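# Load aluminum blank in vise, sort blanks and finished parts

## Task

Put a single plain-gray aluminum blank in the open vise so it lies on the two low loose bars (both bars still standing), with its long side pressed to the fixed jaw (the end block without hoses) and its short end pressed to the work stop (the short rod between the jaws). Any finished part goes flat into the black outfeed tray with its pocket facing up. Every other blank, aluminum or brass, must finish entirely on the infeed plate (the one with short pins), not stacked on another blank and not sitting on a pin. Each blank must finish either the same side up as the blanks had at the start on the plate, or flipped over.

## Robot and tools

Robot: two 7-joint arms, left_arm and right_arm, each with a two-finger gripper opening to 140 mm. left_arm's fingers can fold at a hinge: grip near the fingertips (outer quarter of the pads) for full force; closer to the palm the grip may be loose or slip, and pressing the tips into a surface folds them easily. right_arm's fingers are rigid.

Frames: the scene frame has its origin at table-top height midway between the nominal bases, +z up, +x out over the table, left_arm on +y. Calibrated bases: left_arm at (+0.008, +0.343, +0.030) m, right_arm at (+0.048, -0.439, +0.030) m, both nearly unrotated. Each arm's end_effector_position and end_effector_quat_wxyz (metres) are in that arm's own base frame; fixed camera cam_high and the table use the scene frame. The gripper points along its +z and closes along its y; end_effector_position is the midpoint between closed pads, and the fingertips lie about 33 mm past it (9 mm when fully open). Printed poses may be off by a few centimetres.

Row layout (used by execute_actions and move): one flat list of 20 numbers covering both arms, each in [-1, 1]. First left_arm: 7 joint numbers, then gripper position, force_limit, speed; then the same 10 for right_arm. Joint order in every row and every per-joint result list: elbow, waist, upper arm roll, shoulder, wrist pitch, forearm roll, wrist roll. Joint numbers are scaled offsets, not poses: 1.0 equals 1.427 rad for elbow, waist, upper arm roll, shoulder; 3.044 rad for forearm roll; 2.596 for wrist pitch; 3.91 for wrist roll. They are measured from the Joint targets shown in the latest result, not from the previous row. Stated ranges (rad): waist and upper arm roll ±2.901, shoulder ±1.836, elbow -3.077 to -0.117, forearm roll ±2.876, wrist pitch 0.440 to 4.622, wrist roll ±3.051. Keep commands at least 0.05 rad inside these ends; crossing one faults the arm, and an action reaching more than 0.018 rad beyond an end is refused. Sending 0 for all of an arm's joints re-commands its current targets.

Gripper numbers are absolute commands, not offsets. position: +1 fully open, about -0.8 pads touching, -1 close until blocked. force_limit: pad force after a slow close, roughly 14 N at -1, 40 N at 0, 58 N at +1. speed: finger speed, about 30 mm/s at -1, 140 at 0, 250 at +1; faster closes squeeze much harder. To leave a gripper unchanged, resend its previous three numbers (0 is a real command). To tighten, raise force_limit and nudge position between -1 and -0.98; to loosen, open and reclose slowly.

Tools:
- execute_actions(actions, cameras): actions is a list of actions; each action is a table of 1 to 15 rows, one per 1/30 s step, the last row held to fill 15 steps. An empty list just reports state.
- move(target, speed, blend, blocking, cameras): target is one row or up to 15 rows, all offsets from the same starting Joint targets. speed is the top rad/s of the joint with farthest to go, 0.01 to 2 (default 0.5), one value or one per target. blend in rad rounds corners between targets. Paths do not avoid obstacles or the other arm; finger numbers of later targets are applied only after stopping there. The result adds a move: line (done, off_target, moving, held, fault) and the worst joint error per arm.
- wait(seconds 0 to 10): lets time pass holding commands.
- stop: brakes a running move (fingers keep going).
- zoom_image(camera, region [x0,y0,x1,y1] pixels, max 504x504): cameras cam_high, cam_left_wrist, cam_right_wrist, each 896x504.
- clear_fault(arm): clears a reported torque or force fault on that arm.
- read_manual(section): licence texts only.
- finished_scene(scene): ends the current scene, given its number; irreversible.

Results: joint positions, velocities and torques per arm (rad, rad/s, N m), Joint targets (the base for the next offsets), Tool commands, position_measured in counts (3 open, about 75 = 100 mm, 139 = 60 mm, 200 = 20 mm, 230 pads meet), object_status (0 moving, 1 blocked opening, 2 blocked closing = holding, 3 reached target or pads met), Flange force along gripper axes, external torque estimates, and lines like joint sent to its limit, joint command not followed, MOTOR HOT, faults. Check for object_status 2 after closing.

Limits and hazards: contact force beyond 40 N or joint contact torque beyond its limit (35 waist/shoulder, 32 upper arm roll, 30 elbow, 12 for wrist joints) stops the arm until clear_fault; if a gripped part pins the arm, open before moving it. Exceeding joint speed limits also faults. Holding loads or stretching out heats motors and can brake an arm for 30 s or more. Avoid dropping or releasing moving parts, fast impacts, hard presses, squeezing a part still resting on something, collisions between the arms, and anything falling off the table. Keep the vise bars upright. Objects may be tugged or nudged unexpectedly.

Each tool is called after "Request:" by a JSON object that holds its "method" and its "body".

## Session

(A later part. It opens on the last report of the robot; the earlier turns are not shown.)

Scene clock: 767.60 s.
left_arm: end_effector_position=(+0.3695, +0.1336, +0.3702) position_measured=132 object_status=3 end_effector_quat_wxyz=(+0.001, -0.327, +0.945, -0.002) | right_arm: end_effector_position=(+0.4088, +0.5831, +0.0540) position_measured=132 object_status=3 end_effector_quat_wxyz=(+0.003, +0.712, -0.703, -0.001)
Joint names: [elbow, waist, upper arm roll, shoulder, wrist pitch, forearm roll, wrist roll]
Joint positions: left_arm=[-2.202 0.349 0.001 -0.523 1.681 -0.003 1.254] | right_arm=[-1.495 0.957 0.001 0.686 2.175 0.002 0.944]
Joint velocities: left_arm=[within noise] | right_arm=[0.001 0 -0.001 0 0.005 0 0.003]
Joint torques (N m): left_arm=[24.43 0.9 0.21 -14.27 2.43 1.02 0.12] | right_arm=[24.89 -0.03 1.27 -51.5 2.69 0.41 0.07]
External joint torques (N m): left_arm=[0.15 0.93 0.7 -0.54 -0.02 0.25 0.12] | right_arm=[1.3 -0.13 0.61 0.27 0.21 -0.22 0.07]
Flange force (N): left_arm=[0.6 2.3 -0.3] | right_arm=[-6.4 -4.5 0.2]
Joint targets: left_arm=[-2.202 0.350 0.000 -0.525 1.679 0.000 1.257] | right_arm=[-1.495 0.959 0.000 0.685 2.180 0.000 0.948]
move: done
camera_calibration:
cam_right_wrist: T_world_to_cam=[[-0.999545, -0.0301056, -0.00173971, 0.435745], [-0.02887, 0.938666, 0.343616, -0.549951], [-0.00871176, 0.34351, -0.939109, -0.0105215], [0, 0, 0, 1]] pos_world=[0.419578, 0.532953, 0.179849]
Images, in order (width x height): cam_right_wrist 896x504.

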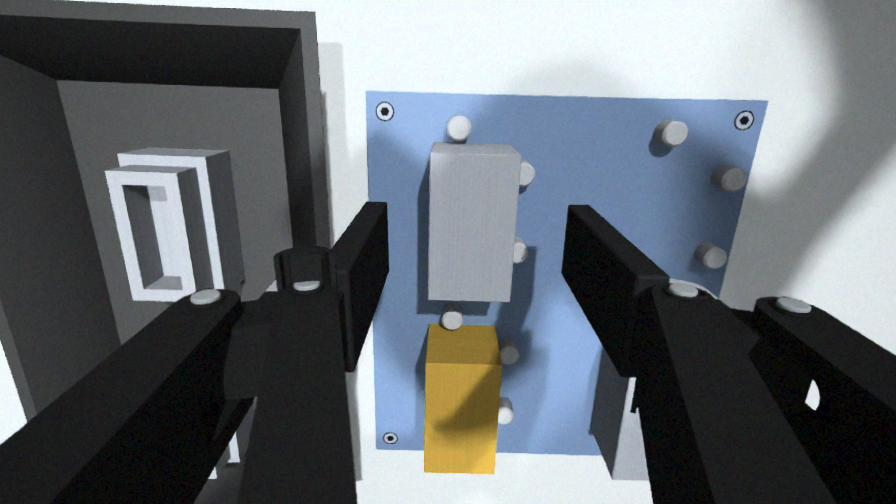

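Request:
{"method": "move", "body": {"target": [0, 0, 0, 0, 0, 0, 0, -0.03, -0.05, -1.0, 0.001086, -0.001987, 0, 0.031035, 0.016463, 0, -0.000725, -0.03, -0.05, 0], "speed": 0.08, "cameras": ["cam_right_wrist"]}}

Request:
{"method": "zoom_image", "body": {"camera": "cam_right_wrist", "region": [370, 120, 610, 340]}}

Scene clock: 791.83 s.
left_arm: end_effector_position=(+0.3694, +0.1336, +0.3701) position_measured=132 object_status=3 end_effector_quat_wxyz=(+0.001, -0.327, +0.945, -0.002) | right_arm: end_effector_position=(+0.4096, +0.5841, +0.0274) position_measured=132 object_status=3 end_effector_quat_wxyz=(+0.003, +0.711, -0.703, -0.001)
Joint names: [elbow, waist, upper arm roll, shoulder, wrist pitch, forearm roll, wrist roll]
Joint positions: left_arm=[-2.202 0.349 0.001 -0.523 1.681 -0.003 1.254] | right_arm=[-1.495 0.957 0.001 0.728 2.217 0.002 0.945]
Joint velocities: left_arm=[within noise] | right_arm=[0 -0.001 -0.001 0.001 0.005 0.001 -0.001]
Joint torques (N m): left_arm=[24.44 0.92 0.26 -14.35 2.46 1.02 0.1] | right_arm=[24.62 -0.64 1.31 -51.53 2.6 0.4 -0.03]
External joint torques (N m): left_arm=[0.16 0.86 0.65 -0.56 0.01 0.25 0.1] | right_arm=[1.48 -0.61 0.72 0.58 0.14 -0.21 -0.03]
Flange force (N): left_arm=[0.7 2.2 -0.3] | right_arm=[-7.7 -6.4 0.9]
Joint targets: left_arm=[-2.202 0.350 0.000 -0.525 1.679 0.000 1.257] | right_arm=[-1.494 0.956 0.000 0.729 2.222 0.000 0.945]
move: done
camera_calibration:
cam_right_wrist: T_world_to_cam=[[-0.999578, -0.0289846, -0.00195844, 0.435823], [-0.0278905, 0.938616, 0.343835, -0.542107], [-0.0081277, 0.343745, -0.939028, -0.0362143], [0, 0, 0, 1]] pos_world=[0.420225, 0.533911, 0.153243]
Images, in order (width x height): cam_right_wrist 896x504.

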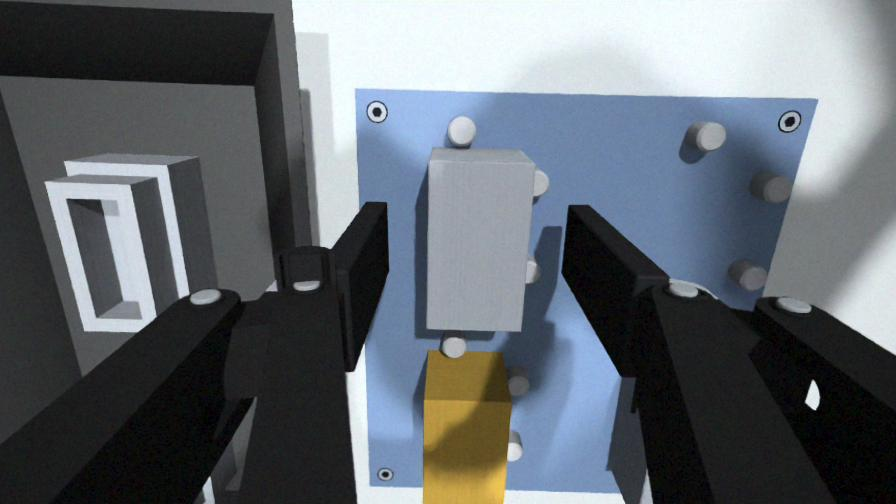

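Scaled by 2.100 from the camera's 896x504 image, which has a finer 1280x720 frame.

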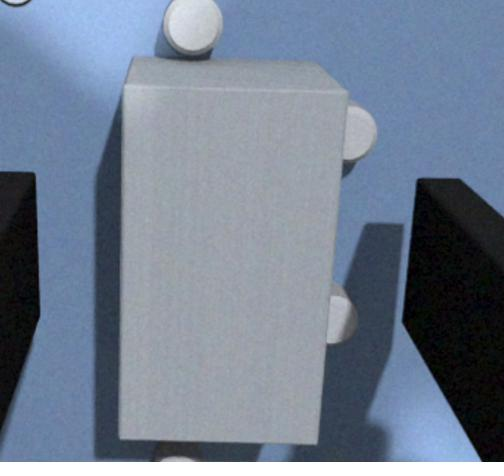

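Request:
{"method": "move", "body": {"target": [[0, 0, 0, 0, 0, 0, 0, -0.03, -0.05, -1.0, 0.005613, -0.002015, 0, 0.006503, 0.000489, 0, -0.000735, -0.03, -0.05, 0], [0, 0, 0, 0, 0, 0, 0, -0.03, -0.05, -1.0, 0.005613, -0.002015, 0, 0.006503, 0.000489, 0, -0.000735, -1.0, -0.05, -1.0]], "speed": 0.08, "cameras": ["cam_right_wrist"]}}

Scene clock: 806.97 s.
left_arm: end_effector_position=(+0.3694, +0.1336, +0.3701) position_measured=132 object_status=3 end_effector_quat_wxyz=(+0.001, -0.327, +0.945, -0.002) | right_arm: end_effector_position=(+0.4122, +0.5845, +0.0250) position_measured=180 object_status=0 end_effector_quat_wxyz=(+0.002, +0.710, -0.704, -0.001)
Joint names: [elbow, waist, upper arm roll, shoulder, wrist pitch, forearm roll, wrist roll]
Joint positions: left_arm=[-2.202 0.349 0.001 -0.523 1.68 -0.003 1.254] | right_arm=[-1.487 0.955 0.001 0.737 2.22 0.002 0.945]
Joint velocities: within noise
Joint torques (N m): left_arm=[24.53 0.91 0.24 -14.25 2.46 1.03 0.06] | right_arm=[24.7 -0.75 1.28 -51.2 2.65 0.41 -0.18]
External joint torques (N m): left_arm=[0.17 0.89 0.68 -0.39 0 0.25 0.06] | right_arm=[1.44 -0.7 0.7 1.3 0.16 -0.2 -0.18]
Flange force (N): left_arm=[0.2 2.0 -0.4] | right_arm=[-9.2 -7.9 2.1]
Joint targets: left_arm=[-2.202 0.350 0.000 -0.525 1.679 0.000 1.257] | right_arm=[-1.486 0.953 0.000 0.738 2.224 0.000 0.942]
move: done
camera_calibration:
cam_right_wrist: T_world_to_cam=[[-0.999651, -0.0262735, -0.00292801, 0.436992], [-0.02567, 0.938235, 0.345045, -0.542384], [-0.00631838, 0.344999, -0.938582, -0.040041], [0, 0, 0, 1]] pos_world=[0.422663, 0.534179, 0.150845]
Images, in order (width x height): cam_right_wrist 896x504.

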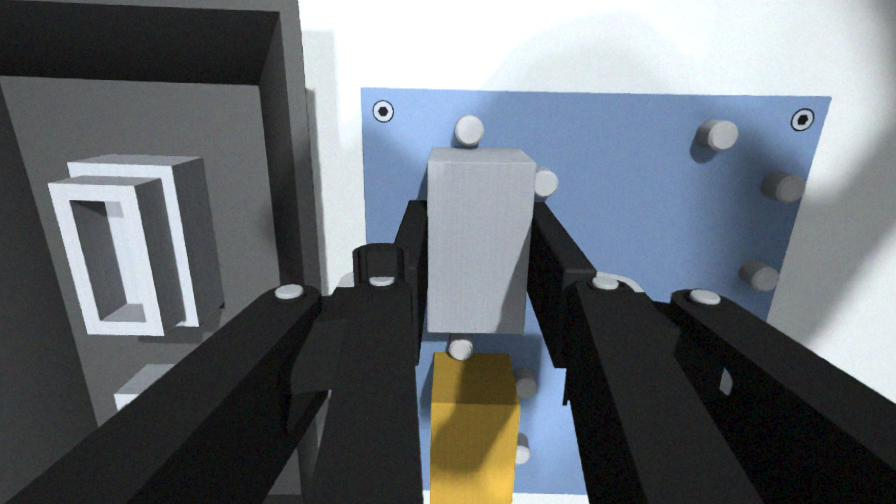

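Request:
{"method": "execute_actions", "body": {"actions": [], "cameras": ["cam_right_wrist"]}}

Scene clock: 820.70 s.
left_arm: end_effector_position=(+0.3693, +0.1336, +0.3701) position_measured=132 object_status=3 end_effector_quat_wxyz=(+0.001, -0.327, +0.945, -0.002) | right_arm: end_effector_position=(+0.4123, +0.5845, +0.0250) position_measured=180 object_status=2 end_effector_quat_wxyz=(+0.002, +0.710, -0.704, -0.001)
Joint names: [elbow, waist, upper arm roll, shoulder, wrist pitch, forearm roll, wrist roll]
Joint positions: left_arm=[-2.202 0.349 0.001 -0.523 1.68 -0.003 1.254] | right_arm=[-1.487 0.955 0.001 0.737 2.22 0.002 0.945]
Joint velocities: within noise
Joint torques (N m): left_arm=[24.5 0.94 0.26 -14.28 2.46 1.02 0.09] | right_arm=[24.71 -0.77 1.29 -51.23 2.67 0.41 -0.18]
External joint torques (N m): left_arm=[0.22 0.95 0.73 -0.51 0.01 0.25 0.09] | right_arm=[1.5 -0.8 0.67 1.19 0.19 -0.2 -0.18]
Flange force (N): left_arm=[0.3 2.3 -0.4] | right_arm=[-9.1 -7.9 1.9]
Joint targets: left_arm=[-2.202 0.350 0.000 -0.525 1.679 0.000 1.257] | right_arm=[-1.486 0.953 0.000 0.738 2.224 0.000 0.942]
Tool commands: left_gripper/position=-0.03 left_gripper/force_limit=-0.05 left_gripper/speed=-1.0 right_gripper/position=-1.0 right_gripper/force_limit=-0.05 right_gripper/speed=-1.0
camera_calibration:
cam_right_wrist: T_world_to_cam=[[-0.999651, -0.0262711, -0.00294118, 0.437002], [-0.0256722, 0.938229, 0.34506, -0.542391], [-0.00630562, 0.345015, -0.938576, -0.0400595], [0, 0, 0, 1]] pos_world=[0.422673, 0.534189, 0.150844]
Images, in order (width x height): cam_right_wrist 896x504.

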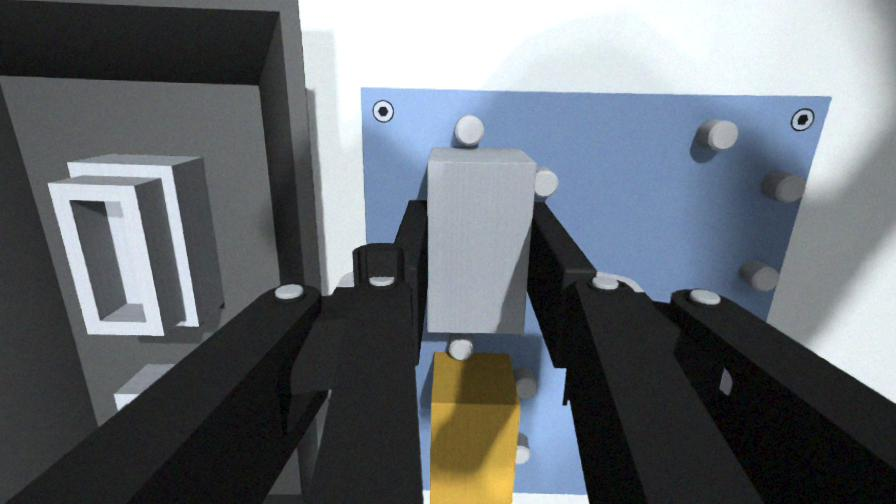

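Request:
{"method": "move", "body": {"target": [0, 0, 0, 0, 0, 0, 0, -0.03, -0.05, -1.0, 0.002622, 0, 0, -0.020796, -0.012873, 0, 0, -1.0, -0.05, -1.0], "speed": 0.05, "cameras": ["cam_right_wrist"]}}

Scene clock: 838.70 s.
left_arm: end_effector_position=(+0.3693, +0.1336, +0.3700) position_measured=132 object_status=3 end_effector_quat_wxyz=(+0.001, -0.327, +0.945, -0.002) | right_arm: end_effector_position=(+0.4126, +0.5850, +0.0419) position_measured=180 object_status=2 end_effector_quat_wxyz=(+0.001, +0.710, -0.704, -0.001)
Joint names: [elbow, waist, upper arm roll, shoulder, wrist pitch, forearm roll, wrist roll]
Joint positions: left_arm=[-2.202 0.349 0.001 -0.523 1.68 -0.003 1.254] | right_arm=[-1.484 0.955 0.001 0.711 2.194 0.002 0.945]
Joint velocities: left_arm=[within noise] | right_arm=[0.002 0 0 -0.001 -0.004 0 0]
Joint torques (N m): left_arm=[24.51 0.88 0.29 -14.26 2.48 1.02 0.13] | right_arm=[25.81 -0.68 1.29 -52.89 2.34 0.4 -0.19]
External joint torques (N m): left_arm=[0.28 0.89 0.75 -0.54 0.03 0.25 0.13] | right_arm=[2.4 -0.57 0.77 -0.87 -0.15 -0.22 -0.19]
Flange force (N): left_arm=[0.3 2.3 -0.5] | right_arm=[-8.7 -7.3 -2.1]
Joint targets: left_arm=[-2.202 0.350 0.000 -0.525 1.679 0.000 1.257] | right_arm=[-1.482 0.953 0.000 0.708 2.190 0.000 0.942]
move: done
camera_calibration:
cam_right_wrist: T_world_to_cam=[[-0.999645, -0.026327, -0.00410553, 0.437444], [-0.026118, 0.93767, 0.346545, -0.548182], [-0.00527385, 0.346529, -0.938024, -0.025664], [0, 0, 0, 1]] pos_world=[0.422836, 0.534423, 0.167692]
Images, in order (width x height): cam_right_wrist 896x504.

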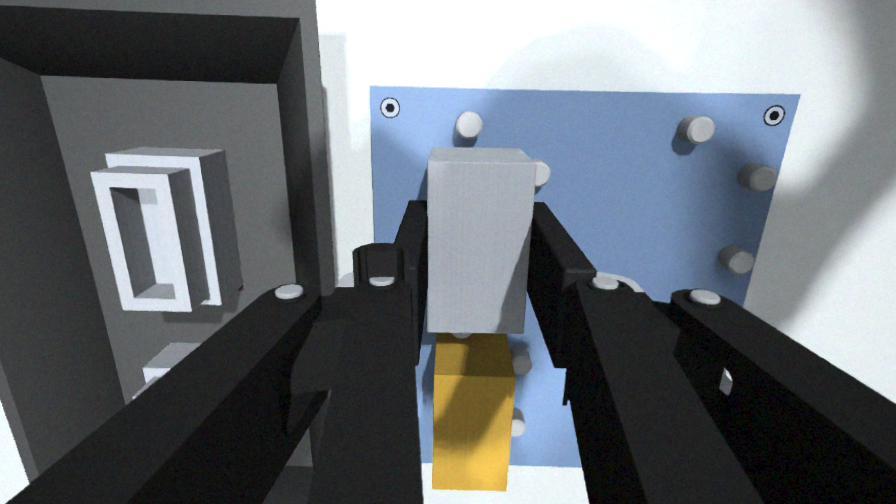

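Request:
{"method": "move", "body": {"target": [[0, 0, 0, 0, 0, 0, 0, -0.03, -0.05, -1.0, 0.057635, 0, 0, -0.082778, -0.077184, 0, 0, -1.0, -0.05, -1.0], [0, 0, 0, 0, 0, 0, 0, -0.03, -0.05, -1.0, 0.057635, 0, 0, -0.082778, -0.077184, 0, 0, -0.98, 0.0, -1.0], [0, 0, 0, 0, 0, 0, 0, -0.03, -0.05, -1.0, -0.393612, -0.285762, 0, -0.380565, 0.007172, 0, -0.108104, -0.98, 0.0, -1.0]], "speed": [0.15, 0.15, 0.4]}}

Scene clock: 869.97 s.
left_arm: end_effector_position=(+0.3693, +0.1336, +0.3700) position_measured=132 object_status=3 end_effector_quat_wxyz=(+0.001, -0.327, +0.945, -0.002) | right_arm: end_effector_position=(+0.4932, +0.2990, +0.1478) position_measured=181 object_status=2 end_effector_quat_wxyz=(+0.004, +0.714, -0.701, -0.002)
Joint names: [elbow, waist, upper arm roll, shoulder, wrist pitch, forearm roll, wrist roll]
Joint positions: left_arm=[-2.202 0.349 0.001 -0.523 1.68 -0.003 1.254] | right_arm=[-2.043 0.546 -0.002 0.169 2.203 0.002 0.525]
Joint velocities: left_arm=[within noise] | right_arm=[-0.001 -0.001 0.002 -0.001 0.001 0.001 -0.007]
Joint torques (N m): left_arm=[24.48 0.96 0.31 -14.21 2.49 1 0.1] | right_arm=[25.16 -0.31 1.26 -38.01 2.89 0.4 -0.25]
External joint torques (N m): left_arm=[0.22 0.99 0.81 -0.41 0.05 0.24 0.1] | right_arm=[1.87 -0.23 1.2 -1.16 0.39 -0.2 -0.25]
Flange force (N): left_arm=[0.0 2.3 -0.4] | right_arm=[-1.9 -3.0 -2.6]
Joint targets: left_arm=[-2.202 0.350 0.000 -0.525 1.679 0.000 1.257] | right_arm=[-2.043 0.546 0.000 0.165 2.209 0.000 0.520]
move: done
camera_calibration:
cam_left_wrist: T_world_to_cam=[[-0.617919, 0.786237, -0.00288263, 0.131234], [0.739231, 0.582217, 0.338469, -0.467892], [0.267795, 0.207015, -0.940973, 0.364546], [0, 0, 0, 1]] pos_world=[0.329349, 0.0937672, 0.501773]
cam_right_wrist: T_world_to_cam=[[-0.999368, -0.0355496, 0.000898817, 0.512809], [-0.0330722, 0.938418, 0.343916, -0.310972], [-0.0130695, 0.343669, -0.939, 0.177976], [0, 0, 0, 1]] pos_world=[0.504527, 0.248887, 0.273607]

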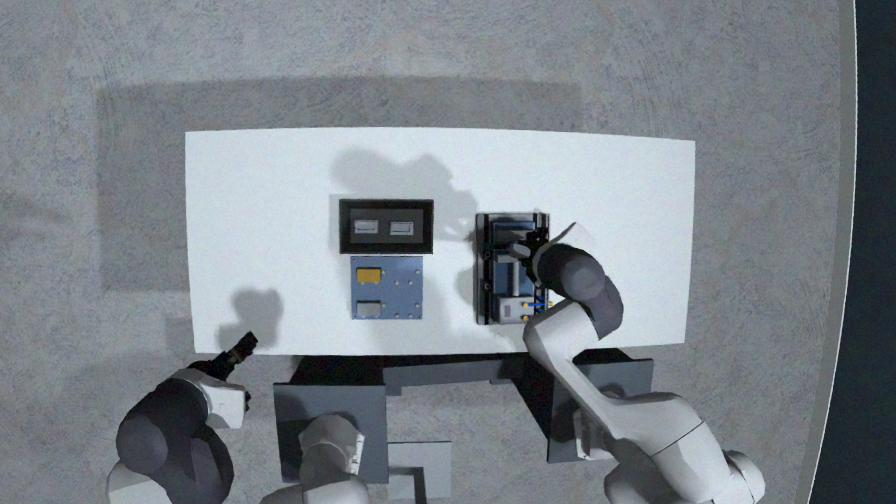

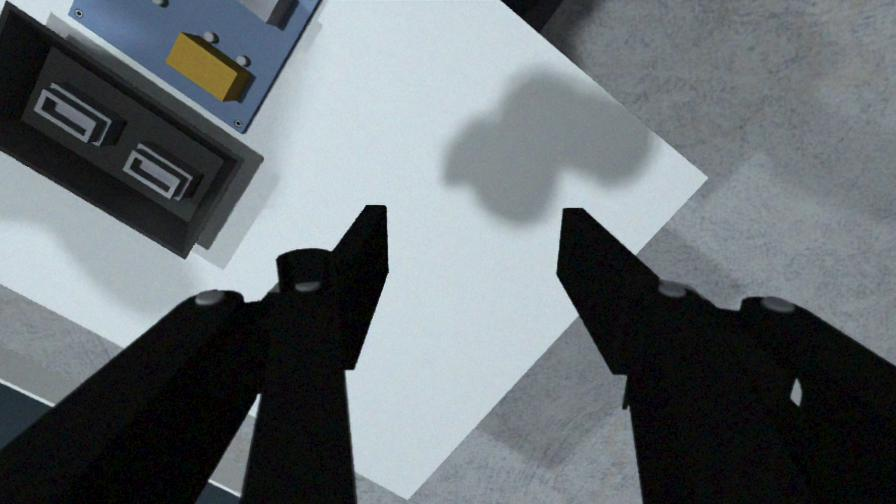

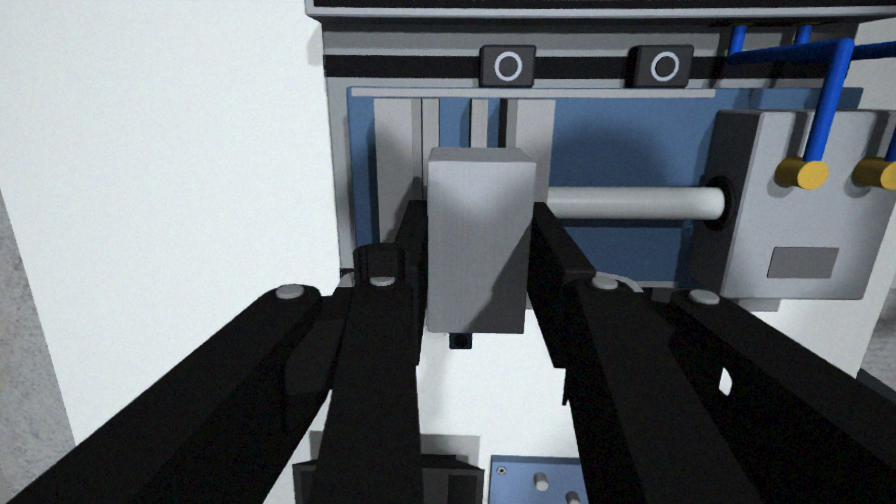

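Request:
{"method": "zoom_image", "body": {"camera": "cam_right_wrist", "region": [340, 70, 600, 216]}}

Request:
{"method": "zoom_image", "body": {"camera": "cam_high", "region": [460, 200, 580, 340]}}

Scaled by 1.938 from the camera's 896x504 image, which has a finer 1280x720 frame.

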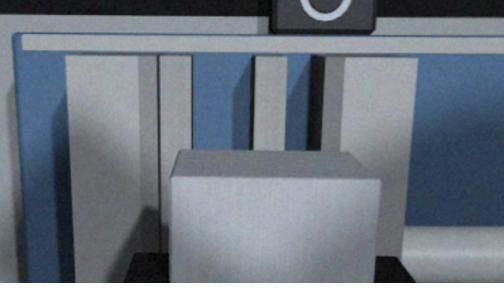

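Scaled by 3.600 from the camera's 896x504 image, which has a finer 1280x720 frame.

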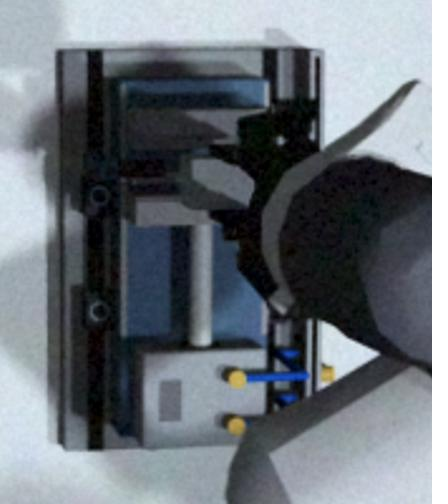

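Request:
{"method": "move", "body": {"target": [0, 0, 0, 0, 0, 0, 0, -0.03, -0.05, -1.0, 0.121785, -0.029224, 0, 0.085837, -0.01976, 0, -0.010666, -0.98, 0.0, -1.0], "speed": 0.3, "cameras": ["cam_right_wrist"]}}

Request:
{"method": "zoom_image", "body": {"camera": "cam_right_wrist", "region": [430, 70, 690, 216]}}

Scene clock: 924.93 s.
left_arm: end_effector_position=(+0.3693, +0.1335, +0.3700) position_measured=132 object_status=3 end_effector_quat_wxyz=(+0.001, -0.327, +0.945, -0.002) | right_arm: end_effector_position=(+0.5442, +0.3008, +0.1487) position_measured=181 object_status=2 end_effector_quat_wxyz=(+0.000, +0.714, -0.700, -0.001)
Joint names: [elbow, waist, upper arm roll, shoulder, wrist pitch, forearm roll, wrist roll]
Joint positions: left_arm=[-2.202 0.349 0.001 -0.523 1.68 -0.003 1.254] | right_arm=[-1.873 0.505 -0.001 0.288 2.161 0.002 0.483]
Joint velocities: left_arm=[within noise] | right_arm=[0 0 0 0 -0.002 0 -0.005]
Joint torques (N m): left_arm=[24.52 0.85 0.28 -14.25 2.49 1.03 0.09] | right_arm=[26.46 -0.57 1.04 -41.13 2.37 0.43 -0.18]
External joint torques (N m): left_arm=[0.2 0.8 0.68 -0.44 0.03 0.25 0.09] | right_arm=[2.63 -0.6 0.77 0.17 -0.18 -0.19 -0.18]
Flange force (N): left_arm=[0.2 2.0 -0.3] | right_arm=[-5.1 -10.7 -3.0]
Joint targets: left_arm=[-2.202 0.350 0.000 -0.525 1.679 0.000 1.257] | right_arm=[-1.870 0.504 0.000 0.288 2.158 0.000 0.478]
move: done
camera_calibration:
cam_right_wrist: T_world_to_cam=[[-0.999289, -0.0371687, -0.00635017, 0.56537], [-0.0370556, 0.936818, 0.347848, -0.309268], [-0.00698011, 0.347836, -0.937529, 0.174082], [0, 0, 0, 1]] pos_world=[0.554723, 0.25019, 0.274375]
Images, in order (width x height): cam_right_wrist 896x504.

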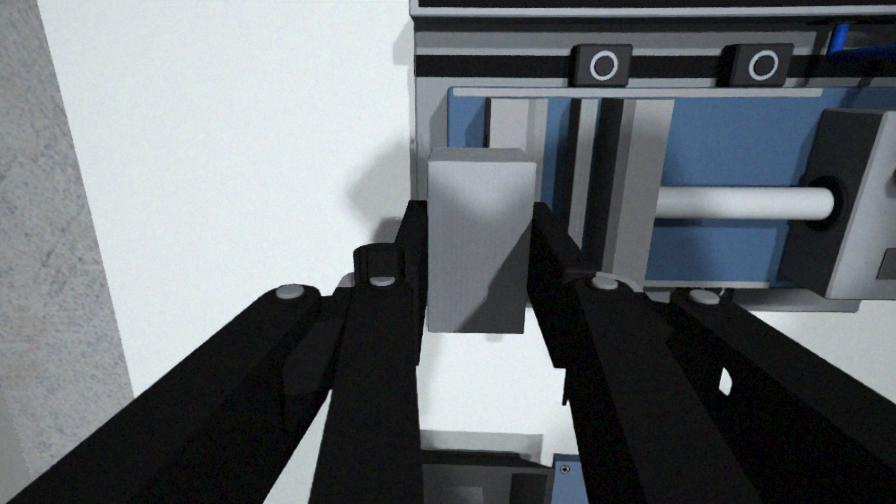

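Scaled by 1.938 from the camera's 896x504 image, which has a finer 1280x720 frame.

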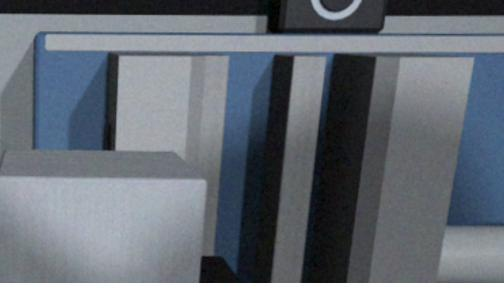

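Request:
{"method": "zoom_image", "body": {"camera": "cam_right_wrist", "region": [410, 130, 554, 211]}}

Request:
{"method": "zoom_image", "body": {"camera": "cam_right_wrist", "region": [410, 280, 554, 361]}}

Scaled by 3.500 from the camera's 896x504 image, which has a finer 1280x720 frame.

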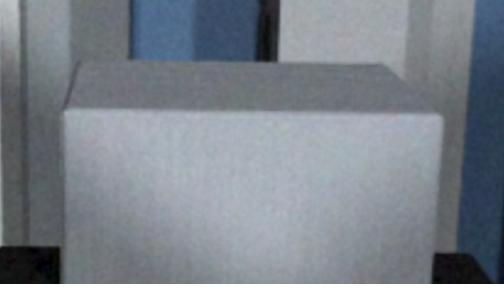

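Scaled by 3.500 from the camera's 896x504 image, which has a finer 1280x720 frame.

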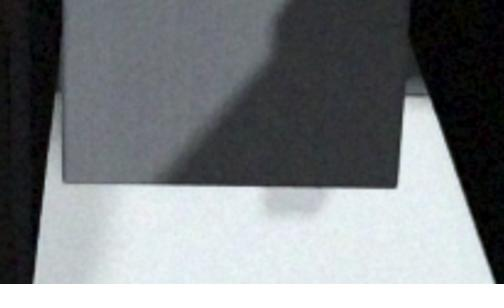

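Request:
{"method": "move", "body": {"target": [[0, 0, 0, 0, 0, 0, 0, -0.03, -0.05, -1.0, 0.325381, -0.050099, 0, 0.209453, -0.063725, 0, -0.018284, -0.98, 0.0, -1.0], [0, 0, 0, 0, 0, 0, 0, -0.03, -0.05, -1.0, 0.266006, -0.050099, 0, 0.305682, 0.021809, 0, -0.018284, -0.98, 0.0, -1.0]], "speed": [0.4, 0.15], "blend": [0.05, 0], "cameras": ["cam_right_wrist"]}}

Scene clock: 1064.93 s.
left_arm: end_effector_position=(+0.3692, +0.1335, +0.3700) position_measured=132 object_status=3 end_effector_quat_wxyz=(+0.001, -0.327, +0.945, -0.002) | right_arm: end_effector_position=(+0.6467, +0.2991, +0.0292) position_measured=181 object_status=2 end_effector_quat_wxyz=(+0.004, +0.715, -0.699, -0.002)
Joint names: [elbow, waist, upper arm roll, shoulder, wrist pitch, forearm roll, wrist roll]
Joint positions: left_arm=[-2.202 0.349 0.001 -0.523 1.68 -0.003 1.254] | right_arm=[-1.491 0.433 -0.001 0.727 2.208 0.002 0.41]
Joint velocities: left_arm=[within noise] | right_arm=[-0.001 0.001 0 0 0.004 0 -0.002]
Joint torques (N m): left_arm=[24.5 0.88 0.29 -14.22 2.49 1.02 0.1] | right_arm=[25.56 -0.39 1.39 -52.96 2.93 0.39 -0.29]
External joint torques (N m): left_arm=[0.18 0.86 0.73 -0.35 0.04 0.25 0.1] | right_arm=[2.26 -0.41 0.82 -0.67 0.42 -0.21 -0.29]
Flange force (N): left_arm=[0.0 2.1 -0.3] | right_arm=[-3.2 -9.2 -0.7]
Joint targets: left_arm=[-2.202 0.350 0.000 -0.525 1.679 0.000 1.257] | right_arm=[-1.490 0.432 0.000 0.724 2.214 0.000 0.406]
move: done; blend cut to 0 rad at target 1
camera_calibration:
cam_right_wrist: T_world_to_cam=[[-0.999235, -0.0390455, 0.00229448, 0.667321], [-0.0358707, 0.938213, 0.344193, -0.263386], [-0.0155919, 0.343847, -0.938896, 0.0701384], [0, 0, 0, 1]] pos_world=[0.658456, 0.249052, 0.154977]
Images, in order (width x height): cam_right_wrist 896x504.

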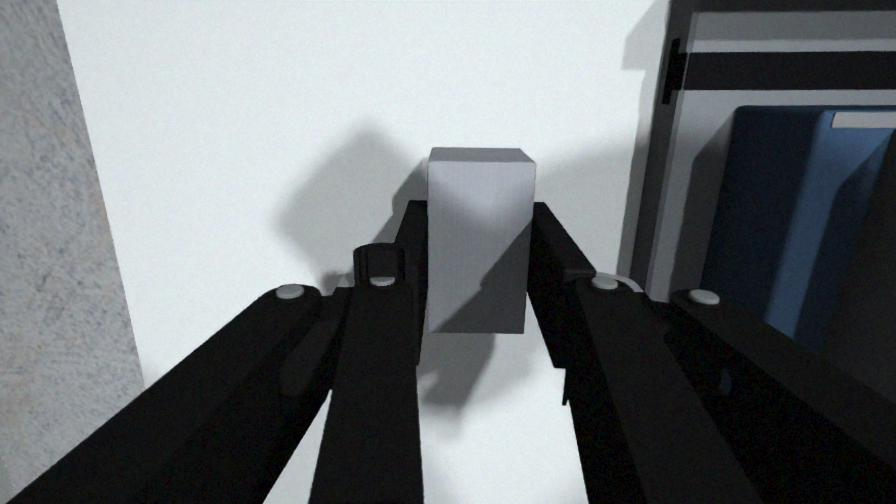

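Request:
{"method": "execute_actions", "body": {"actions": [[[0, 0, 0, 0, 0, 0, 0, -0.03, -0.05, -1.0, -0.00021, 0, 0, 0.002178, 0.001264, 0, 0, -0.98, 0.0, -1.0]], [[0, 0, 0, 0, 0, 0, 0, -0.03, -0.05, -1.0, -0.00019, 0, 0, 0.002178, 0.001264, 0, 0, -0.98, 0.0, -1.0]], [[0, 0, 0, 0, 0, 0, 0, -0.03, -0.05, -1.0, -0.0001, 0, 0, 0.001361, 0.000781, 0, 0, -0.98, 0.0, -1.0]]], "cameras": []}}

Scene clock: 1073.97 s.
left_arm: end_effector_position=(+0.3692, +0.1335, +0.3700) position_measured=132 object_status=3 end_effector_quat_wxyz=(+0.001, -0.327, +0.945, -0.002) | right_arm: end_effector_position=(+0.6477, +0.2996, +0.0256) position_measured=181 object_status=2 end_effector_quat_wxyz=(+0.003, +0.715, -0.699, -0.002)
Joint names: [elbow, waist, upper arm roll, shoulder, wrist pitch, forearm roll, wrist roll]
Joint positions: left_arm=[-2.202 0.349 0.001 -0.523 1.68 -0.003 1.254] | right_arm=[-1.491 0.433 -0.001 0.733 2.217 0.002 0.409]
Joint velocities: within noise
Joint torques (N m): left_arm=[24.49 0.85 0.29 -14.2 2.5 1.03 0.09] | right_arm=[25.35 -0.3 1.43 -52.47 2.88 0.42 -0.23]
External joint torques (N m): left_arm=[0.15 0.84 0.73 -0.31 0.05 0.26 0.09] | right_arm=[2.06 -0.29 0.88 -0.02 0.35 -0.18 -0.23]
External joint torques at the end of the 1st action: left_arm=[0.16 0.9 0.83 -0.44 0.05 0.26 0.12] | right_arm=[2.18 -0.33 0.8 -0.1 0.41 -0.2 -0.2]
External joint torques at the end of the 2nd action: left_arm=[0.26 0.96 0.81 -0.43 0.06 0.26 0.08] | right_arm=[2.16 -0.42 0.78 -0.4 0.35 -0.19 -0.18]
Flange force (N): left_arm=[-0.1 2.1 -0.2] | right_arm=[-3.9 -10.2 0.2]
Flange force at the end of the 1st action (N): left_arm=[0.2 2.4 -0.2] | right_arm=[-4.0 -10.5 0.2]
Flange force at the end of the 2nd action (N): left_arm=[0.0 2.2 -0.4] | right_arm=[-3.5 -9.6 -0.4]
Joint targets: left_arm=[-2.202 0.350 0.000 -0.525 1.679 0.000 1.257] | right_arm=[-1.491 0.432 0.000 0.732 2.223 0.000 0.406]
Step readings (joint positions of left_arm | right_arm; steps 1 to 15: 1st action; 16 to 30: 2nd action; 31 to 45: 3rd action):
0: [-2.202 0.349 0.001 -0.523 1.680 -0.003 1.254] | [-1.491 0.433 -0.001 0.727 2.209 0.002 0.409]
1: [-2.202 0.349 0.001 -0.523 1.680 -0.003 1.254] | [-1.491 0.433 -0.001 0.727 2.209 0.002 0.409]
2: [-2.202 0.349 0.001 -0.523 1.680 -0.003 1.254] | [-1.491 0.433 -0.001 0.727 2.210 0.002 0.409]
4: [-2.202 0.349 0.001 -0.523 1.680 -0.003 1.254] | [-1.491 0.433 -0.001 0.727 2.210 0.002 0.409]
8: [-2.202 0.349 0.001 -0.523 1.680 -0.003 1.254] | [-1.491 0.433 -0.001 0.728 2.211 0.002 0.409]
15: [-2.202 0.349 0.001 -0.523 1.680 -0.003 1.254] | [-1.491 0.433 -0.001 0.728 2.212 0.002 0.409]
16: [-2.202 0.349 0.001 -0.523 1.680 -0.003 1.254] | [-1.491 0.433 -0.001 0.728 2.212 0.002 0.409]
17: [-2.202 0.349 0.001 -0.523 1.680 -0.003 1.254] | [-1.491 0.433 -0.001 0.728 2.213 0.002 0.409]
19: [-2.202 0.349 0.001 -0.523 1.680 -0.003 1.254] | [-1.491 0.433 -0.001 0.730 2.214 0.002 0.409]
23: [-2.202 0.349 0.001 -0.523 1.680 -0.003 1.254] | [-1.491 0.433 -0.001 0.731 2.214 0.002 0.409]
30: [-2.202 0.349 0.001 -0.523 1.680 -0.003 1.254] | [-1.491 0.433 -0.001 0.731 2.215 0.002 0.409]
31: [-2.202 0.349 0.001 -0.523 1.680 -0.003 1.254] | [-1.491 0.433 -0.001 0.731 2.215 0.002 0.409]
32: [-2.202 0.349 0.001 -0.523 1.680 -0.003 1.254] | [-1.491 0.433 -0.001 0.732 2.216 0.002 0.409]
34: [-2.202 0.349 0.001 -0.523 1.680 -0.003 1.254] | [-1.491 0.433 -0.001 0.732 2.216 0.002 0.409]
38: [-2.202 0.349 0.001 -0.523 1.680 -0.003 1.254] | [-1.491 0.433 -0.001 0.733 2.217 0.002 0.409]
45: [-2.202 0.349 0.001 -0.523 1.680 -0.003 1.254] | [-1.491 0.433 -0.001 0.733 2.217 0.002 0.409]
No camera images: "cameras" was empty.

Request:
{"method": "execute_actions", "body": {"actions": [[[0, 0, 0, 0, 0, 0, 0, -0.03, -0.05, -1.0, -0.0001, 0, 0, 0.001361, 0.000781, 0, 0, -0.98, 0.0, -1.0]], [[0, 0, 0, 0, 0, 0, 0, -0.03, -0.05, -1.0, -0.0001, 0, 0, 0.001361, 0.000781, 0, 0, -0.98, 0.0, -1.0]]], "cameras": []}}

Scene clock: 1077.00 s.
left_arm: end_effector_position=(+0.3692, +0.1335, +0.3700) position_measured=132 object_status=3 end_effector_quat_wxyz=(+0.000, -0.327, +0.945, -0.002) | right_arm: end_effector_position=(+0.6477, +0.2996, +0.0230) position_measured=181 object_status=2 end_effector_quat_wxyz=(+0.003, +0.715, -0.699, -0.002)
Joint names: [elbow, waist, upper arm roll, shoulder, wrist pitch, forearm roll, wrist roll]
Joint positions: left_arm=[-2.202 0.349 0.001 -0.523 1.68 -0.003 1.254] | right_arm=[-1.491 0.433 -0.001 0.737 2.221 0.002 0.409]
Joint velocities: within noise
Joint torques (N m): left_arm=[24.52 0.92 0.28 -14.21 2.5 1.02 0.04] | right_arm=[25.23 -0.3 1.38 -52.53 2.89 0.4 -0.19]
External joint torques (N m): left_arm=[0.17 0.95 0.78 -0.3 0.05 0.25 0.04] | right_arm=[2 -0.09 0.97 -0.03 0.37 -0.19 -0.19]
External joint torques at the end of the 1st action: left_arm=[0.19 0.86 0.68 -0.4 0.06 0.24 0.07] | right_arm=[2.01 -0.41 0.76 -0.02 0.3 -0.18 -0.24]
Flange force (N): left_arm=[-0.2 2.1 -0.3] | right_arm=[-4.0 -9.7 0.3]
Flange force at the end of the 1st action (N): left_arm=[0.1 2.0 -0.3] | right_arm=[-3.6 -10.1 0.2]
Joint targets: left_arm=[-2.202 0.350 0.000 -0.525 1.679 0.000 1.257] | right_arm=[-1.491 0.432 0.000 0.736 2.227 0.000 0.406]
Step readings (joint positions of left_arm | right_arm; steps 1 to 15: 1st action; 16 to 30: 2nd action):
0: [-2.202 0.349 0.001 -0.523 1.680 -0.003 1.254] | [-1.491 0.433 -0.001 0.733 2.218 0.002 0.409]
1: [-2.202 0.349 0.001 -0.523 1.680 -0.003 1.254] | [-1.491 0.433 -0.001 0.733 2.218 0.002 0.409]
2: [-2.202 0.349 0.001 -0.523 1.680 -0.003 1.254] | [-1.491 0.433 -0.001 0.733 2.218 0.002 0.409]
4: [-2.202 0.349 0.001 -0.523 1.680 -0.003 1.254] | [-1.491 0.433 -0.001 0.734 2.218 0.002 0.409]
8: [-2.202 0.349 0.001 -0.523 1.680 -0.003 1.254] | [-1.491 0.433 -0.001 0.735 2.219 0.002 0.409]
15: [-2.202 0.349 0.001 -0.523 1.680 -0.003 1.254] | [-1.491 0.433 -0.001 0.735 2.219 0.002 0.409]
16: [-2.202 0.349 0.001 -0.523 1.680 -0.003 1.254] | [-1.491 0.433 -0.001 0.735 2.219 0.002 0.409]
17: [-2.202 0.349 0.001 -0.523 1.680 -0.003 1.254] | [-1.491 0.433 -0.001 0.735 2.220 0.002 0.409]
19: [-2.202 0.349 0.001 -0.523 1.680 -0.003 1.254] | [-1.491 0.433 -0.001 0.736 2.220 0.002 0.409]
23: [-2.202 0.349 0.001 -0.523 1.680 -0.003 1.254] | [-1.491 0.433 -0.001 0.737 2.221 0.002 0.409]
30: [-2.202 0.349 0.001 -0.523 1.680 -0.003 1.254] | [-1.491 0.433 -0.001 0.737 2.221 0.002 0.409]
No camera images: "cameras" was empty.

Request:
{"method": "execute_actions", "body": {"actions": [[[0, 0, 0, 0, 0, 0, 0, -0.03, -0.05, -1.0, -0.00008, 0, 0, 0.001361, 0.000781, 0, 0, -0.98, 0.0, -1.0]], [[0, 0, 0, 0, 0, 0, 0, -0.03, -0.05, -1.0, -0.00008, 0, 0, 0.001361, 0.000781, 0, 0, -0.98, 0.0, -1.0]]], "cameras": []}}

Scene clock: 1080.07 s.
left_arm: end_effector_position=(+0.3692, +0.1335, +0.3700) position_measured=132 object_status=3 end_effector_quat_wxyz=(+0.000, -0.327, +0.945, -0.002) | right_arm: end_effector_position=(+0.6477, +0.2995, +0.0205) position_measured=181 object_status=2 end_effector_quat_wxyz=(+0.003, +0.715, -0.699, -0.002)
Joint names: [elbow, waist, upper arm roll, shoulder, wrist pitch, forearm roll, wrist roll]
Joint positions: left_arm=[-2.202 0.349 0.001 -0.523 1.68 -0.003 1.254] | right_arm=[-1.492 0.433 -0.001 0.741 2.225 0.002 0.409]
Joint velocities: within noise
Joint torques (N m): left_arm=[24.52 0.84 0.3 -14.2 2.5 1.02 0.07] | right_arm=[25.21 -0.34 1.49 -52.59 2.88 0.42 -0.21]
External joint torques (N m): left_arm=[0.22 0.79 0.68 -0.39 0.05 0.25 0.07] | right_arm=[2.15 -0.29 0.97 -0.36 0.37 -0.16 -0.21]
External joint torques at the end of the 1st action: left_arm=[0.12 0.87 0.72 -0.32 0.06 0.24 0.1] | right_arm=[2.13 -0.19 1.06 -0.31 0.38 -0.19 -0.29]
Flange force (N): left_arm=[0.0 1.9 -0.4] | right_arm=[-3.6 -9.6 -0.2]
Flange force at the end of the 1st action (N): left_arm=[0.0 2.1 -0.1] | right_arm=[-3.7 -9.5 -0.1]
Joint targets: left_arm=[-2.202 0.350 0.000 -0.525 1.679 0.000 1.257] | right_arm=[-1.491 0.432 0.000 0.740 2.231 0.000 0.406]
Step readings (joint positions of left_arm | right_arm; steps 1 to 15: 1st action; 16 to 30: 2nd action):
0: [-2.202 0.349 0.001 -0.523 1.680 -0.003 1.254] | [-1.491 0.433 -0.001 0.737 2.222 0.002 0.409]
1: [-2.202 0.349 0.001 -0.523 1.680 -0.003 1.254] | [-1.491 0.433 -0.001 0.737 2.222 0.002 0.409]
2: [-2.202 0.349 0.001 -0.523 1.680 -0.003 1.254] | [-1.491 0.433 -0.001 0.737 2.222 0.002 0.409]
4: [-2.202 0.349 0.001 -0.523 1.680 -0.003 1.254] | [-1.491 0.433 -0.001 0.738 2.223 0.002 0.409]
8: [-2.202 0.349 0.001 -0.523 1.680 -0.003 1.254] | [-1.491 0.433 -0.001 0.739 2.223 0.002 0.409]
15: [-2.202 0.349 0.001 -0.523 1.680 -0.003 1.254] | [-1.491 0.433 -0.001 0.739 2.223 0.002 0.409]
16: [-2.202 0.349 0.001 -0.523 1.680 -0.003 1.254] | [-1.491 0.433 -0.001 0.739 2.223 0.002 0.409]
17: [-2.202 0.349 0.001 -0.523 1.680 -0.003 1.254] | [-1.491 0.433 -0.001 0.739 2.224 0.002 0.409]
19: [-2.202 0.349 0.001 -0.523 1.680 -0.003 1.254] | [-1.491 0.433 -0.001 0.740 2.224 0.002 0.409]
23: [-2.202 0.349 0.001 -0.523 1.680 -0.003 1.254] | [-1.491 0.433 -0.001 0.741 2.225 0.002 0.409]
30: [-2.202 0.349 0.001 -0.523 1.680 -0.003 1.254] | [-1.492 0.433 -0.001 0.741 2.225 0.002 0.409]
No camera images: "cameras" was empty.

Request:
{"method": "execute_actions", "body": {"actions": [[[0, 0, 0, 0, 0, 0, 0, -0.03, -0.05, -1.0, -0.00006, 0, 0, 0.001361, 0.000781, 0, 0, -0.98, 0.0, -1.0]], [[0, 0, 0, 0, 0, 0, 0, -0.03, -0.05, -1.0, -0.00006, 0, 0, 0.001361, 0.000781, 0, 0, -0.98, 0.0, -1.0]]], "cameras": []}}

Scene clock: 1083.67 s.
left_arm: end_effector_position=(+0.3692, +0.1335, +0.3700) position_measured=132 object_status=3 end_effector_quat_wxyz=(+0.000, -0.327, +0.945, -0.002) | right_arm: end_effector_position=(+0.6476, +0.2995, +0.0180) position_measured=181 object_status=2 end_effector_quat_wxyz=(+0.003, +0.715, -0.699, -0.002)
Joint names: [elbow, waist, upper arm roll, shoulder, wrist pitch, forearm roll, wrist roll]
Joint positions: left_arm=[-2.202 0.349 0.001 -0.523 1.68 -0.003 1.254] | right_arm=[-1.492 0.433 -0.001 0.745 2.229 0.002 0.409]
Joint velocities: within noise
Joint torques (N m): left_arm=[24.49 0.89 0.27 -14.15 2.51 1.02 0.12] | right_arm=[25.19 -0.37 1.28 -52.7 2.89 0.4 -0.21]
External joint torques (N m): left_arm=[0.17 0.93 0.79 -0.27 0.07 0.26 0.12] | right_arm=[2.14 -0.36 0.72 -0.35 0.39 -0.19 -0.21]
External joint torques at the end of the 1st action: left_arm=[0.21 0.91 0.75 -0.38 0.06 0.25 0.08] | right_arm=[2.12 -0.19 0.8 -0.2 0.36 -0.19 -0.24]
Flange force (N): left_arm=[-0.3 2.2 -0.2] | right_arm=[-3.5 -9.6 -0.1]
Flange force at the end of the 1st action (N): left_arm=[0.0 2.1 -0.3] | right_arm=[-3.9 -9.9 0.1]
Joint targets: left_arm=[-2.202 0.350 0.000 -0.525 1.679 0.000 1.257] | right_arm=[-1.492 0.432 0.000 0.744 2.235 0.000 0.406]
Step readings (joint positions of left_arm | right_arm; steps 1 to 15: 1st action; 16 to 30: 2nd action):
0: [-2.202 0.349 0.001 -0.523 1.680 -0.003 1.254] | [-1.492 0.433 -0.001 0.741 2.226 0.002 0.409]
1: [-2.202 0.349 0.001 -0.523 1.680 -0.003 1.254] | [-1.492 0.433 -0.001 0.741 2.226 0.002 0.409]
2: [-2.202 0.349 0.001 -0.523 1.680 -0.003 1.254] | [-1.492 0.433 -0.001 0.741 2.226 0.002 0.409]
4: [-2.202 0.349 0.001 -0.523 1.680 -0.003 1.254] | [-1.492 0.433 -0.001 0.742 2.227 0.002 0.409]
8: [-2.202 0.349 0.001 -0.523 1.680 -0.003 1.254] | [-1.492 0.433 -0.001 0.743 2.227 0.002 0.409]
15: [-2.202 0.349 0.001 -0.523 1.680 -0.003 1.254] | [-1.492 0.433 -0.001 0.743 2.227 0.002 0.409]
16: [-2.202 0.349 0.001 -0.523 1.680 -0.003 1.254] | [-1.492 0.433 -0.001 0.743 2.227 0.002 0.409]
17: [-2.202 0.349 0.001 -0.523 1.680 -0.003 1.254] | [-1.492 0.433 -0.001 0.743 2.228 0.002 0.409]
19: [-2.202 0.349 0.001 -0.523 1.680 -0.003 1.254] | [-1.492 0.433 -0.001 0.744 2.228 0.002 0.409]
23: [-2.202 0.349 0.001 -0.523 1.680 -0.003 1.254] | [-1.492 0.433 -0.001 0.745 2.229 0.002 0.409]
30: [-2.202 0.349 0.001 -0.523 1.680 -0.003 1.254] | [-1.492 0.433 -0.001 0.745 2.229 0.002 0.409]
No camera images: "cameras" was empty.

Request:
{"method": "execute_actions", "body": {"actions": [[[0, 0, 0, 0, 0, 0, 0, -0.03, -0.05, -1.0, -0.00004, 0, 0, 0.001361, 0.000781, 0, 0, -0.98, 0.0, -1.0]], [[0, 0, 0, 0, 0, 0, 0, -0.03, -0.05, -1.0, -0.00004, 0, 0, 0.001361, 0.000781, 0, 0, -0.98, 0.0, -1.0]]], "cameras": ["cam_right_wrist"]}}

Scene clock: 1086.93 s.
left_arm: end_effector_position=(+0.3692, +0.1335, +0.3700) position_measured=132 object_status=3 end_effector_quat_wxyz=(+0.000, -0.327, +0.945, -0.002) | right_arm: end_effector_position=(+0.6478, +0.2996, +0.0171) position_measured=181 object_status=2 end_effector_quat_wxyz=(+0.003, +0.715, -0.699, -0.002)
Joint names: [elbow, waist, upper arm roll, shoulder, wrist pitch, forearm roll, wrist roll]
Joint positions: left_arm=[-2.202 0.349 0.001 -0.523 1.68 -0.003 1.254] | right_arm=[-1.492 0.433 -0.001 0.746 2.231 0.002 0.409]
Joint velocities: within noise
Joint torques (N m): left_arm=[24.48 0.92 0.31 -14.24 2.51 1.02 0.11] | right_arm=[24.96 -0.36 1.32 -51.15 3.19 0.39 -0.2]
External joint torques (N m): left_arm=[0.25 0.88 0.71 -0.47 0.08 0.24 0.11] | right_arm=[1.79 -0.45 0.69 1.48 0.66 -0.2 -0.2]
External joint torques at the end of the 1st action: left_arm=[0.06 0.96 0.87 -0.23 0.06 0.27 0.11] | right_arm=[2.09 -0.21 0.98 0.18 0.45 -0.19 -0.2]
Flange force (N): left_arm=[0.2 2.1 -0.4] | right_arm=[-4.7 -12.5 3.2]
Flange force at the end of the 1st action (N): left_arm=[-0.2 2.3 0.1] | right_arm=[-4.2 -10.6 0.9]
Joint targets: left_arm=[-2.202 0.350 0.000 -0.525 1.679 0.000 1.257] | right_arm=[-1.492 0.432 0.000 0.748 2.239 0.000 0.406]
Step readings (joint positions of left_arm | right_arm; steps 1 to 15: 1st action; 16 to 30: 2nd action):
0: [-2.202 0.349 0.001 -0.523 1.680 -0.003 1.254] | [-1.492 0.433 -0.001 0.745 2.230 0.002 0.409]
1: [-2.202 0.349 0.001 -0.523 1.680 -0.003 1.254] | [-1.492 0.433 -0.001 0.745 2.230 0.002 0.409]
2: [-2.202 0.349 0.001 -0.523 1.680 -0.003 1.254] | [-1.492 0.433 -0.001 0.745 2.230 0.002 0.409]
4: [-2.202 0.349 0.001 -0.523 1.680 -0.003 1.254] | [-1.492 0.433 -0.001 0.746 2.231 0.002 0.409]
8: [-2.202 0.349 0.001 -0.523 1.680 -0.003 1.254] | [-1.492 0.433 -0.001 0.746 2.231 0.002 0.409]
15: [-2.202 0.349 0.001 -0.523 1.680 -0.003 1.254] | [-1.492 0.433 -0.001 0.746 2.231 0.002 0.409]
16: [-2.202 0.349 0.001 -0.523 1.680 -0.003 1.254] | [-1.492 0.433 -0.001 0.746 2.231 0.002 0.409]
17: [-2.202 0.349 0.001 -0.523 1.680 -0.003 1.254] | [-1.492 0.433 -0.001 0.746 2.231 0.002 0.409]
19: [-2.202 0.349 0.001 -0.523 1.680 -0.003 1.254] | [-1.492 0.433 -0.001 0.746 2.231 0.002 0.409]
23: [-2.202 0.349 0.001 -0.523 1.680 -0.003 1.254] | [-1.492 0.433 -0.001 0.746 2.231 0.002 0.409]
30: [-2.202 0.349 0.001 -0.523 1.680 -0.003 1.254] | [-1.492 0.433 -0.001 0.746 2.231 0.002 0.409]
camera_calibration:
cam_right_wrist: T_world_to_cam=[[-0.999228, -0.0392869, -0.000817982, 0.668498], [-0.0371521, 0.93774, 0.345345, -0.25867], [-0.0128005, 0.345108, -0.938476, 0.0565112], [0, 0, 0, 1]] pos_world=[0.659095, 0.249326, 0.142912]
Images, in order (width x height): cam_right_wrist 896x504.

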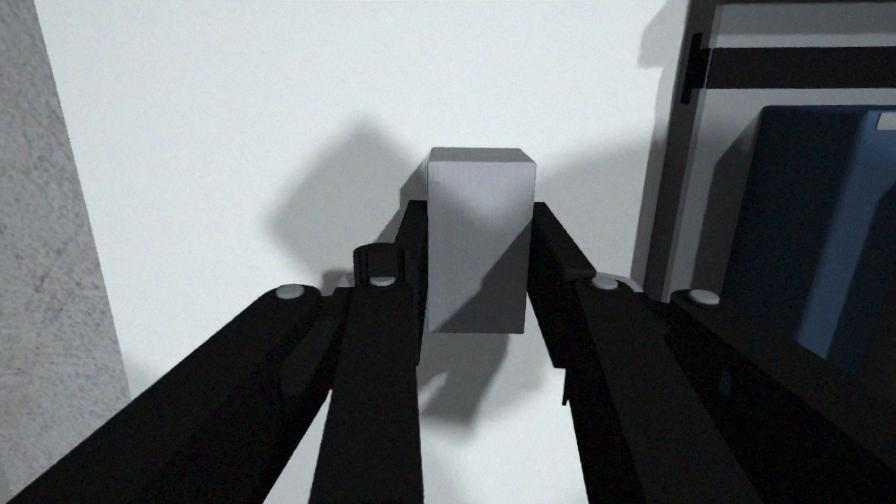

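Request:
{"method": "move", "body": {"target": [[0, 0, 0, 0, 0, 0, 0, -0.03, -0.05, -1.0, 0.0001, 0, 0, -0.002722, -0.001562, 0, 0, -0.98, 0.0, -1.0], [0, 0, 0, 0, 0, 0, 0, -0.03, -0.05, -1.0, 0.0001, 0, 0, -0.002722, -0.001562, 0, 0, -0.3, -0.05, -1.0], [0, 0, 0, 0, 0, 0, 0, -0.03, -0.05, -1.0, 0.000657, 0, 0, -0.012256, -0.006945, 0, 0, -0.3, -0.05, -1.0]], "speed": [0.05, 0.05, 0.05], "cameras": ["cam_right_wrist"]}}

Scene clock: 1106.63 s.
left_arm: end_effector_position=(+0.3692, +0.1335, +0.3700) position_measured=132 object_status=3 end_effector_quat_wxyz=(+0.000, -0.327, +0.945, -0.002) | right_arm: end_effector_position=(+0.6504, +0.3008, +0.0273) position_measured=167 object_status=3 end_effector_quat_wxyz=(-0.002, +0.715, -0.699, +0.000)
Joint names: [elbow, waist, upper arm roll, shoulder, wrist pitch, forearm roll, wrist roll]
Joint positions: left_arm=[-2.202 0.349 0.001 -0.523 1.68 -0.003 1.254] | right_arm=[-1.492 0.433 -0.001 0.731 2.226 0.002 0.409]
Joint velocities: left_arm=[within noise] | right_arm=[0.001 0 -0.001 0 -0.005 -0.001 -0.001]
Joint torques (N m): left_arm=[24.54 0.86 0.31 -14.2 2.51 1.01 0.07] | right_arm=[24.8 -0.4 1.38 -52.03 2.24 0.39 -0.21]
External joint torques (N m): left_arm=[0.29 0.87 0.77 -0.46 0.07 0.24 0.07] | right_arm=[1.61 -0.22 0.95 0.15 -0.3 -0.2 -0.2]
Flange force (N): left_arm=[0.0 2.1 -0.5] | right_arm=[-3.8 -9.7 -0.4]
Joint targets: left_arm=[-2.202 0.350 0.000 -0.525 1.679 0.000 1.257] | right_arm=[-1.491 0.432 0.000 0.730 2.221 0.000 0.406]
move: done
camera_calibration:
cam_right_wrist: T_world_to_cam=[[-0.999181, -0.0392909, -0.00965039, 0.671429], [-0.0401885, 0.936342, 0.348781, -0.260945], [-0.00466783, 0.348883, -0.937155, 0.059214], [0, 0, 0, 1]] pos_world=[0.660668, 0.250056, 0.152985]
Images, in order (width x height): cam_right_wrist 896x504.

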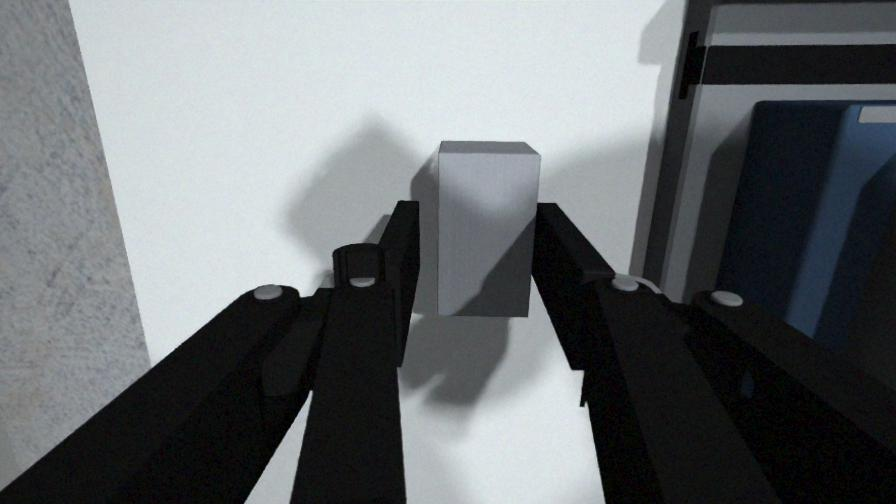

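Request:
{"method": "move", "body": {"target": [[0, 0, 0, 0, 0, 0, 0, -0.03, -0.05, -1.0, -0.011224, 0.000179, 0, -0.004453, 0.003722, 0, 0.000065, -0.3, -0.05, -1.0], [0, 0, 0, 0, 0, 0, 0, -0.03, -0.05, -1.0, -0.011224, 0.000179, 0, -0.004453, 0.003722, 0, 0.000065, -1.0, -0.05, -1.0]], "speed": [0.05, 0.05], "cameras": ["cam_right_wrist"]}}

Scene clock: 1120.30 s.
left_arm: end_effector_position=(+0.3692, +0.1335, +0.3700) position_measured=132 object_status=3 end_effector_quat_wxyz=(+0.000, -0.327, +0.945, -0.002) | right_arm: end_effector_position=(+0.6466, +0.2990, +0.0260) position_measured=180 object_status=0 end_effector_quat_wxyz=(+0.001, +0.715, -0.699, -0.001)
Joint names: [elbow, waist, upper arm roll, shoulder, wrist pitch, forearm roll, wrist roll]
Joint positions: left_arm=[-2.202 0.349 0.001 -0.523 1.68 -0.003 1.254] | right_arm=[-1.505 0.433 -0.001 0.725 2.227 0.002 0.409]
Joint velocities: within noise
Joint torques (N m): left_arm=[24.48 0.9 0.3 -14.23 2.52 1.02 0.11] | right_arm=[24.2 -0.27 1.41 -51.8 2.61 0.41 -0.19]
External joint torques (N m): left_arm=[0.13 0.9 0.76 -0.34 0.07 0.25 0.11] | right_arm=[0.98 -0.32 0.81 0.38 0.07 -0.19 -0.19]
Flange force (N): left_arm=[0.0 2.2 -0.1] | right_arm=[-2.2 -6.2 0.6]
Joint targets: left_arm=[-2.202 0.350 0.000 -0.525 1.679 0.000 1.257] | right_arm=[-1.507 0.433 0.000 0.724 2.231 0.000 0.407]
move: done
camera_calibration:
cam_right_wrist: T_world_to_cam=[[-0.999217, -0.0393175, -0.00435283, 0.667452], [-0.038387, 0.937188, 0.346706, -0.260341], [-0.00955218, 0.346602, -0.937964, 0.0624308], [0, 0, 0, 1]] pos_world=[0.657533, 0.248592, 0.151725]
Images, in order (width x height): cam_right_wrist 896x504.

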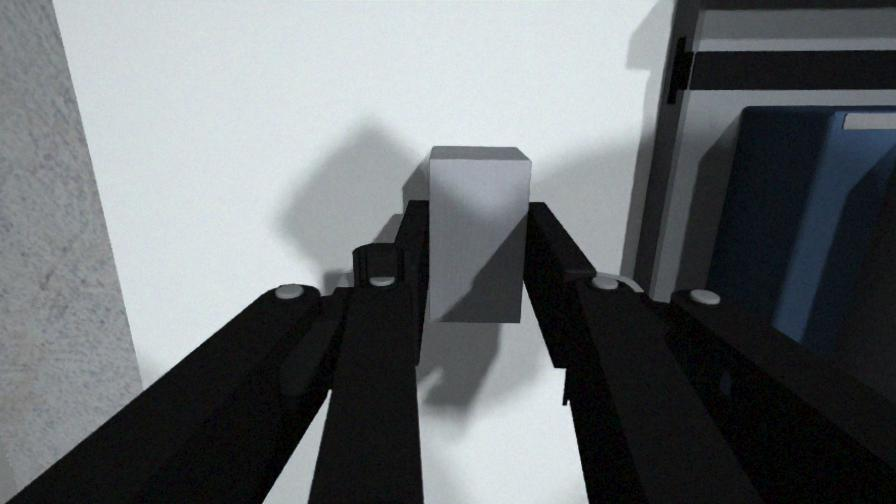

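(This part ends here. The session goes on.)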